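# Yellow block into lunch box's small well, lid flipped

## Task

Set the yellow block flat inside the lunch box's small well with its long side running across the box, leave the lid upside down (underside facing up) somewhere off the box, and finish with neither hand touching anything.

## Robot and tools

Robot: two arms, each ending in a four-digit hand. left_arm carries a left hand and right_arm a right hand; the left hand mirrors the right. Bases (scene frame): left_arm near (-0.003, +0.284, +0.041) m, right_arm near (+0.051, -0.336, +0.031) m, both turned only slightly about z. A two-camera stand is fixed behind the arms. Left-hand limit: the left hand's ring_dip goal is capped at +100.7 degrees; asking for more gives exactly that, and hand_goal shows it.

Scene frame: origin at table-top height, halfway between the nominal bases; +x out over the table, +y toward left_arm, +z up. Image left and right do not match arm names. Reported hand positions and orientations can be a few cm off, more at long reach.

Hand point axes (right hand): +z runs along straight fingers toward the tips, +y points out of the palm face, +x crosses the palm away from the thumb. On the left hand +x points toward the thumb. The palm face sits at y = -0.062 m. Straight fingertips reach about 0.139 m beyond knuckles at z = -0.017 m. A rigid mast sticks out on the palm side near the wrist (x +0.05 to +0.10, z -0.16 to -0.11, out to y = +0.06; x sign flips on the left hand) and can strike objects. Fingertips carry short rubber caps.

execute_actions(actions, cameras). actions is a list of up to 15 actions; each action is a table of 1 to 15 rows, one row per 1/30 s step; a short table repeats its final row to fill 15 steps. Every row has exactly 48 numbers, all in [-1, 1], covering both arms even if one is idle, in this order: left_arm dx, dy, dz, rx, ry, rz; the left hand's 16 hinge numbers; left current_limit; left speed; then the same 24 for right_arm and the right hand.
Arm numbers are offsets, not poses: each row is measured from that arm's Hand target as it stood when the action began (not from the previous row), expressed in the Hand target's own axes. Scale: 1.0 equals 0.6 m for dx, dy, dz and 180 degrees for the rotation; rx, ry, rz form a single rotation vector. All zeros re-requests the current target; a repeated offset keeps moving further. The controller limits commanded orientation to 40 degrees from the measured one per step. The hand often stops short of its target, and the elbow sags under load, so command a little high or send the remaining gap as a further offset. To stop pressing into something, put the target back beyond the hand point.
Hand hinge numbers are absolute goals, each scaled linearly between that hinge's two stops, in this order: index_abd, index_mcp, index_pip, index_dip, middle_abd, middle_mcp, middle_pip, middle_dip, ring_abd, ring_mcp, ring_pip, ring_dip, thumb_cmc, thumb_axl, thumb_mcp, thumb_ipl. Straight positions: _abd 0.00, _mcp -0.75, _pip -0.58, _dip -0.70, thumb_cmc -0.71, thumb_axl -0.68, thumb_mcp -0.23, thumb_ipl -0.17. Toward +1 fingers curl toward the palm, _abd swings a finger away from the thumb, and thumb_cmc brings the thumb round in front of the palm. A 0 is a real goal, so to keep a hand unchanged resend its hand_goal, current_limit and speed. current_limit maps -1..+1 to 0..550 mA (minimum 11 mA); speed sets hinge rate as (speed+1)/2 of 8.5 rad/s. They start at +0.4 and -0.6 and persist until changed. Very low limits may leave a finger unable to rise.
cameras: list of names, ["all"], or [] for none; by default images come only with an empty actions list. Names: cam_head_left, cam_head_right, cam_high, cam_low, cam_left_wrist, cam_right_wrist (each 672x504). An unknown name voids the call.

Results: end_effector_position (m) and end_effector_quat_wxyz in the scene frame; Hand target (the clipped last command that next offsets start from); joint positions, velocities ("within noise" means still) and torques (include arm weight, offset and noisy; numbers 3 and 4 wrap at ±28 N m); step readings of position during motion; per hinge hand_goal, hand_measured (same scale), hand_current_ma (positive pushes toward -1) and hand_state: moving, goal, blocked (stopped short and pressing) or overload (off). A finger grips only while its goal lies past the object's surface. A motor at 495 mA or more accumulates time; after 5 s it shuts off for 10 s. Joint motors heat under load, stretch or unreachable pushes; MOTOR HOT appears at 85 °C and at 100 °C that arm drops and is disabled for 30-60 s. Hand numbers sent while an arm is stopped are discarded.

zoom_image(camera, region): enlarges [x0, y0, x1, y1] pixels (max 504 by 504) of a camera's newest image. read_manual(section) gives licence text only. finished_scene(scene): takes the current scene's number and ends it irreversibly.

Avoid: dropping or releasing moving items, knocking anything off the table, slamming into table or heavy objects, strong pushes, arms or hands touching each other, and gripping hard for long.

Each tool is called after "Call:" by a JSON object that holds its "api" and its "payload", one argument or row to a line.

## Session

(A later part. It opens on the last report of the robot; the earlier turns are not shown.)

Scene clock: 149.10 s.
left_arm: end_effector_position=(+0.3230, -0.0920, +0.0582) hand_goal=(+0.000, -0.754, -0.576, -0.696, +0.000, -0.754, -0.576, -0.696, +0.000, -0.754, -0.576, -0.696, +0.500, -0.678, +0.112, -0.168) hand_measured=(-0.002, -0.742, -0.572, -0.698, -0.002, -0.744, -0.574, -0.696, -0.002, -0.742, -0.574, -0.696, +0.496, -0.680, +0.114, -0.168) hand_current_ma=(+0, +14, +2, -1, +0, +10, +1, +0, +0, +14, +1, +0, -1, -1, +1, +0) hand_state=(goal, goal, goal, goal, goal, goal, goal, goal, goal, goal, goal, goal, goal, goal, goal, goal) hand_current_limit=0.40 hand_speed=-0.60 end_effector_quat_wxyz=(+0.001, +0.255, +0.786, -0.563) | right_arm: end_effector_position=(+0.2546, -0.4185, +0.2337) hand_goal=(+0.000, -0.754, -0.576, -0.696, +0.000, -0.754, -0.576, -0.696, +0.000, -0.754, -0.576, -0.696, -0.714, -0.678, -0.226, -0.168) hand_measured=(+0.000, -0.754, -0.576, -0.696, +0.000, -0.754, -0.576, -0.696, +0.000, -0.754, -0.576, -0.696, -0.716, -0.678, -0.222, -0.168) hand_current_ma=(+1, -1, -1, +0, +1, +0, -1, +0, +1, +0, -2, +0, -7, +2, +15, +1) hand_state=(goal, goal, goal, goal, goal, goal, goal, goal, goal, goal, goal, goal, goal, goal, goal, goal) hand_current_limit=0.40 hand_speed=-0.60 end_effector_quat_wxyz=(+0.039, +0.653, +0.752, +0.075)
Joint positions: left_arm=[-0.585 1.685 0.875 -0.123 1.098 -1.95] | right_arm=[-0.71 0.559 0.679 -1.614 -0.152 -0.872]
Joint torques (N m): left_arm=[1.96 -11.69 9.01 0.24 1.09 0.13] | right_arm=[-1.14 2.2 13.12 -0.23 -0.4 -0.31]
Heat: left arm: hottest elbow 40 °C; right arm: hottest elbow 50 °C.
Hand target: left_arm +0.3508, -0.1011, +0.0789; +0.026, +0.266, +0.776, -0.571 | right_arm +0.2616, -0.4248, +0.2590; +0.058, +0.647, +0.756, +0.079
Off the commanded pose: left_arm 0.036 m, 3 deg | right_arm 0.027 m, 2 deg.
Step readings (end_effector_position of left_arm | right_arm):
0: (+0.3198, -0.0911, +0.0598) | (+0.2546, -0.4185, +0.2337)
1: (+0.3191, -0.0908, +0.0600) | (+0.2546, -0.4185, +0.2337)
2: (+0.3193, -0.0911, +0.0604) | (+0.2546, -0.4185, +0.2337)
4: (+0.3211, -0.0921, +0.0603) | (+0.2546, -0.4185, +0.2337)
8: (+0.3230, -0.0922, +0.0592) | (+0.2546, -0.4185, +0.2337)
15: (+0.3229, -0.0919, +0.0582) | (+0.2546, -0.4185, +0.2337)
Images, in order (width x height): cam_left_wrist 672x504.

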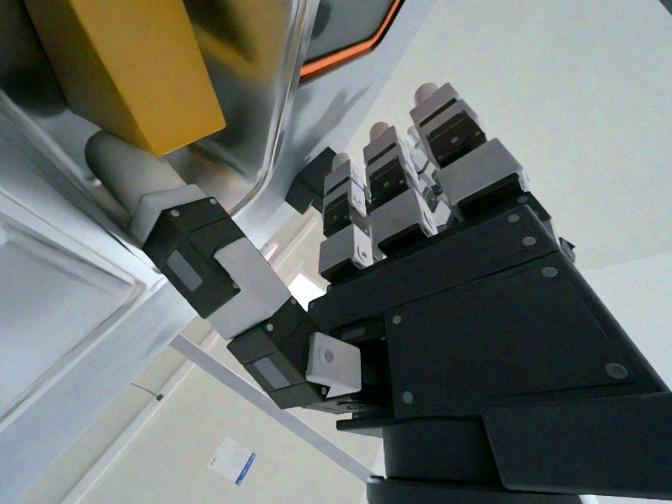

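Call:
{"api": "execute_actions", "payload": {
  "actions": [
    [[-0.007,-0.0412,-0.0281,0,0,0,0,-0.754,-0.576,-0.696,0,-0.754,-0.576,-0.696,0,-0.754,-0.576,-0.696,0.5,-0.678,0.112,-0.168,0.4,-0.6,0,0,0,0,0,0,0,-0.754,-0.576,-0.696,0,-0.754,-0.576,-0.696,0,-0.754,-0.576,-0.696,-0.714,-0.678,-0.226,-0.168,0.4,-0.6]]
  ],
  "cameras": ["cam_left_wrist","cam_high"]
}}

Call:
{"api": "zoom_image", "payload": {
  "camera": "cam_left_wrist",
  "region": [0, 0, 240, 240]
}}

Call:
{"api": "zoom_image", "payload": {
  "camera": "cam_high",
  "region": [325, 172, 375, 227]
}}

Scene clock: 152.13 s.
left_arm: end_effector_position=(+0.3193, -0.0825, +0.0770) hand_goal=(+0.000, -0.754, -0.576, -0.696, +0.000, -0.754, -0.576, -0.696, +0.000, -0.754, -0.576, -0.696, +0.500, -0.678, +0.112, -0.168) hand_measured=(+0.000, -0.742, -0.572, -0.698, -0.002, -0.744, -0.574, -0.696, -0.002, -0.742, -0.574, -0.696, +0.502, -0.676, +0.114, -0.166) hand_current_ma=(+0, +14, +2, -1, +0, +10, +1, +0, +0, +13, +1, +0, +1, +0, +1, +1) hand_state=(goal, goal, goal, goal, goal, goal, goal, goal, goal, goal, goal, goal, goal, goal, goal, goal) hand_current_limit=0.40 hand_speed=-0.60 end_effector_quat_wxyz=(-0.006, +0.250, +0.790, -0.560) | right_arm: end_effector_position=(+0.2546, -0.4185, +0.2337) hand_goal=(+0.000, -0.754, -0.576, -0.696, +0.000, -0.754, -0.576, -0.696, +0.000, -0.754, -0.576, -0.696, -0.714, -0.678, -0.226, -0.168) hand_measured=(+0.000, -0.754, -0.576, -0.696, +0.000, -0.754, -0.576, -0.696, +0.000, -0.754, -0.576, -0.696, -0.716, -0.678, -0.222, -0.168) hand_current_ma=(+1, -1, -1, +0, +1, +0, -1, +0, +1, +0, -2, +0, -7, +2, +15, +1) hand_state=(goal, goal, goal, goal, goal, goal, goal, goal, goal, goal, goal, goal, goal, goal, goal, goal) hand_current_limit=0.40 hand_speed=-0.60 end_effector_quat_wxyz=(+0.039, +0.653, +0.752, +0.075)
Joint positions: left_arm=[-0.572 1.633 0.883 -0.223 1.103 -1.927] | right_arm=[-0.71 0.559 0.679 -1.614 -0.152 -0.872]
Joint torques (N m): left_arm=[1.79 -12.75 9.31 0.18 1.17 0.12] | right_arm=[-1.14 2.02 13.05 -0.21 -0.39 -0.31]
Heat: left arm: hottest elbow 40 °C; right arm: hottest elbow 50 °C.
Hand target: left_arm +0.3479, -0.0926, +0.1078; +0.026, +0.266, +0.776, -0.571 | right_arm +0.2616, -0.4248, +0.2590; +0.058, +0.647, +0.756, +0.079
Off the commanded pose: left_arm 0.043 m, 5 deg | right_arm 0.027 m, 2 deg.
Step readings (end_effector_position of left_arm | right_arm):
0: (+0.3230, -0.0920, +0.0582) | (+0.2546, -0.4185, +0.2337)
1: (+0.3225, -0.0913, +0.0590) | (+0.2546, -0.4185, +0.2337)
2: (+0.3196, -0.0885, +0.0600) | (+0.2546, -0.4185, +0.2337)
4: (+0.3168, -0.0853, +0.0648) | (+0.2546, -0.4185, +0.2337)
8: (+0.3174, -0.0822, +0.0751) | (+0.2546, -0.4185, +0.2337)
15: (+0.3192, -0.0824, +0.0770) | (+0.2546, -0.4185, +0.2337)
Images, in order (width x height): cam_high 672x504, cam_left_wrist 672x504.

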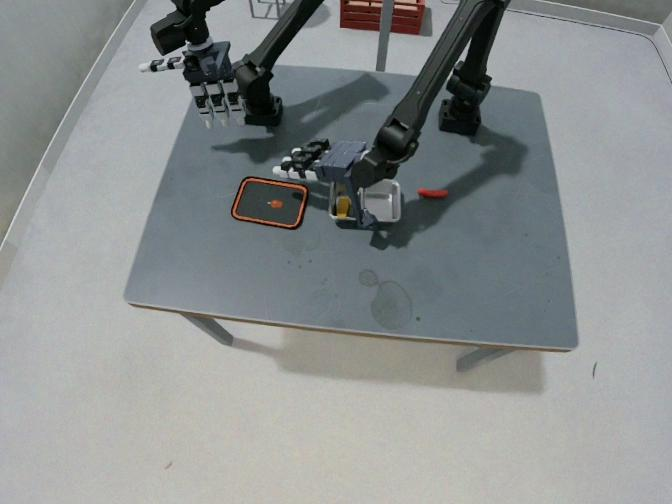

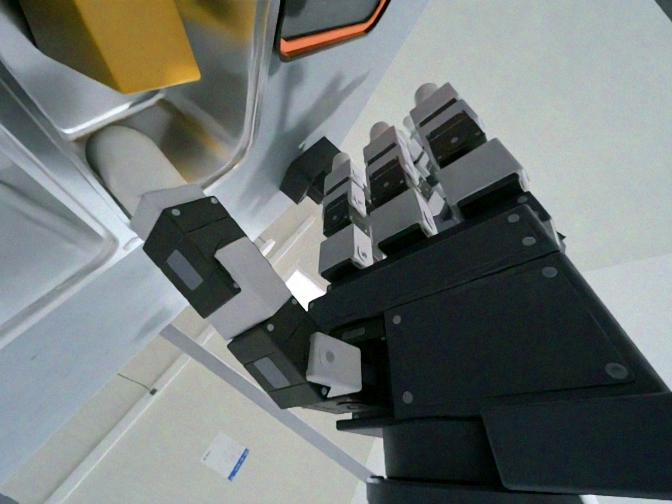

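Scaled by 2.100 from the camera's 672x504 image, which has a finer 960x720 frame.

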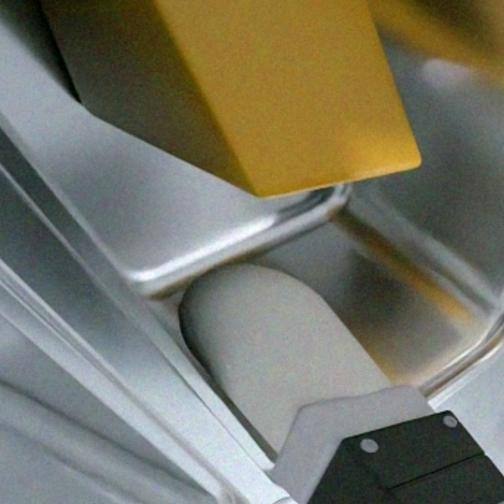

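Scaled by 9.164 from the camera's 672x504 image, which has a finer 960x720 frame.

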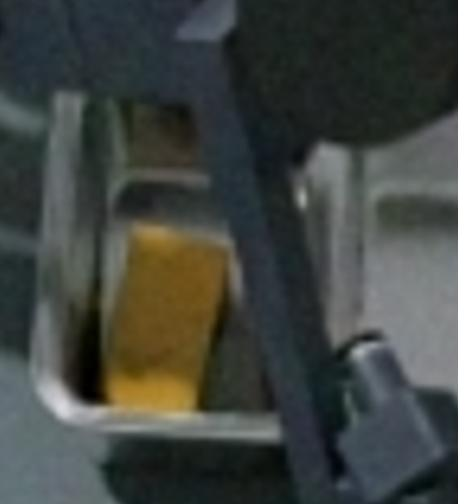

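Call:
{"api": "execute_actions", "payload": {
  "actions": [
    [[-0.012,-0.09,-0.035,0,0,0,0,-0.754,-0.576,-0.696,0,-0.754,-0.576,-0.696,0,-0.754,-0.576,-0.696,0.5,-0.678,0.112,-0.168,0.4,-0.6,0,0,0,0,0,0,0,-0.754,-0.576,-0.696,0,-0.754,-0.576,-0.696,0,-0.754,-0.576,-0.696,-0.714,-0.678,-0.226,-0.168,0.4,-0.6]],
    [[0,-0.07,-0.2,0,0,0,0,-0.754,-0.576,-0.696,0,-0.754,-0.576,-0.696,0,-0.754,-0.576,-0.696,0.5,-0.678,0.112,-0.168,0.4,-0.6,0,0,0,0,0,0,0,-0.754,-0.576,-0.696,0,-0.754,-0.576,-0.696,0,-0.754,-0.576,-0.696,-0.714,-0.678,-0.226,-0.168,0.4,-0.6]]
  ],
  "cameras": ["cam_head_left","cam_high","cam_head_right"]
}}

Call:
{"api": "zoom_image", "payload": {
  "camera": "cam_high",
  "region": [325, 172, 365, 227]
}}

Call:
{"api": "zoom_image", "payload": {
  "camera": "cam_head_left",
  "region": [400, 225, 440, 265]
}}

Scene clock: 155.23 s.
left_arm: end_effector_position=(+0.3365, +0.0254, +0.2127) hand_goal=(+0.000, -0.754, -0.576, -0.696, +0.000, -0.754, -0.576, -0.696, +0.000, -0.754, -0.576, -0.696, +0.500, -0.678, +0.112, -0.168) hand_measured=(-0.002, -0.740, -0.572, -0.698, -0.002, -0.742, -0.574, -0.696, -0.002, -0.740, -0.574, -0.696, +0.498, -0.678, +0.112, -0.166) hand_current_ma=(+0, +16, +2, -1, +0, +13, +1, +0, +0, +16, +1, +0, -1, +0, +0, +1) hand_state=(goal, goal, goal, goal, goal, goal, goal, goal, goal, goal, goal, goal, goal, goal, goal, goal) hand_current_limit=0.40 hand_speed=-0.60 end_effector_quat_wxyz=(+0.005, +0.234, +0.790, -0.567) | right_arm: end_effector_position=(+0.2546, -0.4185, +0.2337) hand_goal=(+0.000, -0.754, -0.576, -0.696, +0.000, -0.754, -0.576, -0.696, +0.000, -0.754, -0.576, -0.696, -0.714, -0.678, -0.226, -0.168) hand_measured=(+0.000, -0.754, -0.576, -0.696, +0.000, -0.754, -0.576, -0.696, +0.000, -0.754, -0.576, -0.696, -0.716, -0.678, -0.222, -0.168) hand_current_ma=(+1, -1, -1, +0, +1, +0, -1, +0, +1, +0, -2, +0, -7, +2, +15, +1) hand_state=(goal, goal, goal, goal, goal, goal, goal, goal, goal, goal, goal, goal, goal, goal, goal, goal) hand_current_limit=0.40 hand_speed=-0.60 end_effector_quat_wxyz=(+0.039, +0.653, +0.752, +0.075)
Joint positions: left_arm=[-0.318 1.395 1.059 -1.074 1.2 -1.447] | right_arm=[-0.71 0.559 0.679 -1.614 -0.152 -0.872]
Joint torques (N m): left_arm=[-0.38 -10.17 10.55 -0.49 1.26 0.11] | right_arm=[-1.03 2.2 13.11 -0.14 -0.41 -0.32]
Heat: left arm: hottest elbow 40 °C; right arm: hottest elbow 51 °C.
Hand target: left_arm +0.3489, +0.0118, +0.2429; +0.026, +0.266, +0.776, -0.571 | right_arm +0.2616, -0.4248, +0.2590; +0.058, +0.647, +0.756, +0.079
Off the commanded pose: left_arm 0.035 m, 5 deg | right_arm 0.027 m, 2 deg.
Step readings (end_effector_position of left_arm | right_arm):
0: (+0.3193, -0.0825, +0.0770) | (+0.2546, -0.4185, +0.2337)
1: (+0.3179, -0.0813, +0.0789) | (+0.2546, -0.4185, +0.2337)
2: (+0.3143, -0.0780, +0.0821) | (+0.2546, -0.4185, +0.2337)
4: (+0.3082, -0.0751, +0.0994) | (+0.2546, -0.4185, +0.2337)
8: (+0.3117, -0.0774, +0.1346) | (+0.2546, -0.4185, +0.2337)
15: (+0.3167, -0.0810, +0.1446) | (+0.2546, -0.4185, +0.2337)
16: (+0.3149, -0.0761, +0.1480) | (+0.2546, -0.4185, +0.2337)
17: (+0.3041, -0.0622, +0.1524) | (+0.2546, -0.4185, +0.2337)
19: (+0.3062, -0.0244, +0.1703) | (+0.2546, -0.4185, +0.2337)
23: (+0.3294, +0.0267, +0.2137) | (+0.2546, -0.4185, +0.2337)
30: (+0.3345, +0.0257, +0.2244) | (+0.2546, -0.4185, +0.2337)
Images, in order (width x height): cam_head_left 672x504, cam_head_right 672x504, cam_high 672x504.

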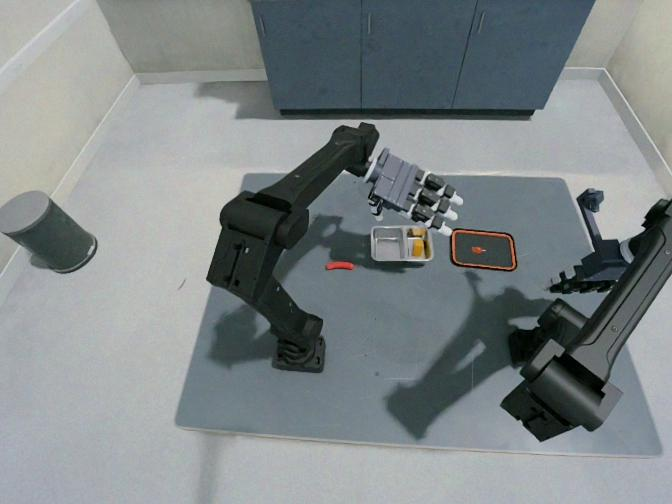

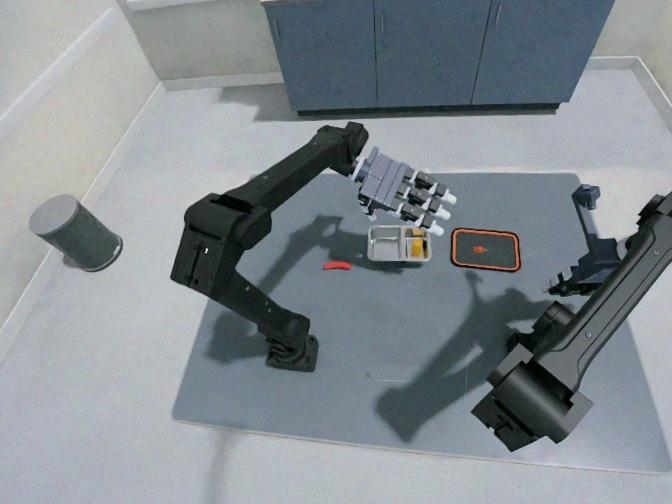

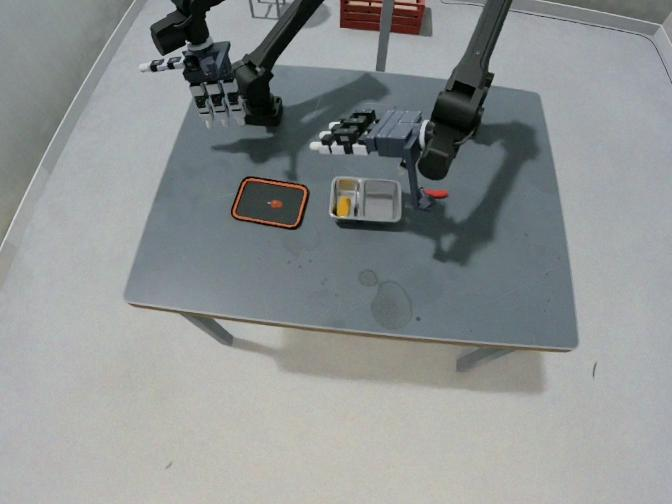

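Scaled by 9.164 from the camera's 672x504 image, which has a finer 960x720 frame.

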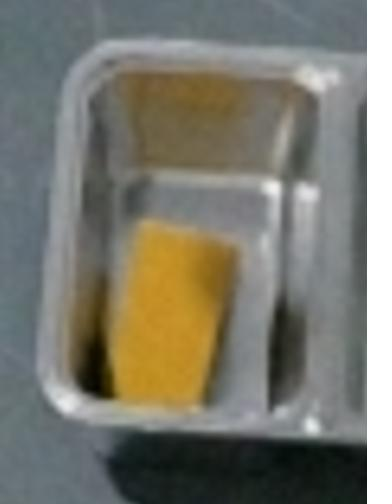

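Scaled by 12.600 from the camera's 672x504 image, which has a finer 960x720 frame.

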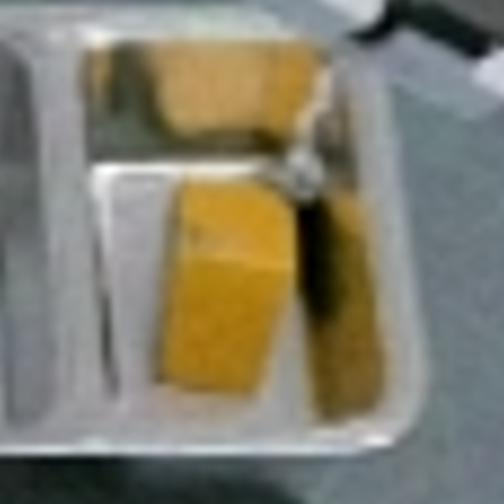

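Call:
{"api": "finished_scene", "payload": {
  "scene": 2
}}

The scene is finished: the task was done.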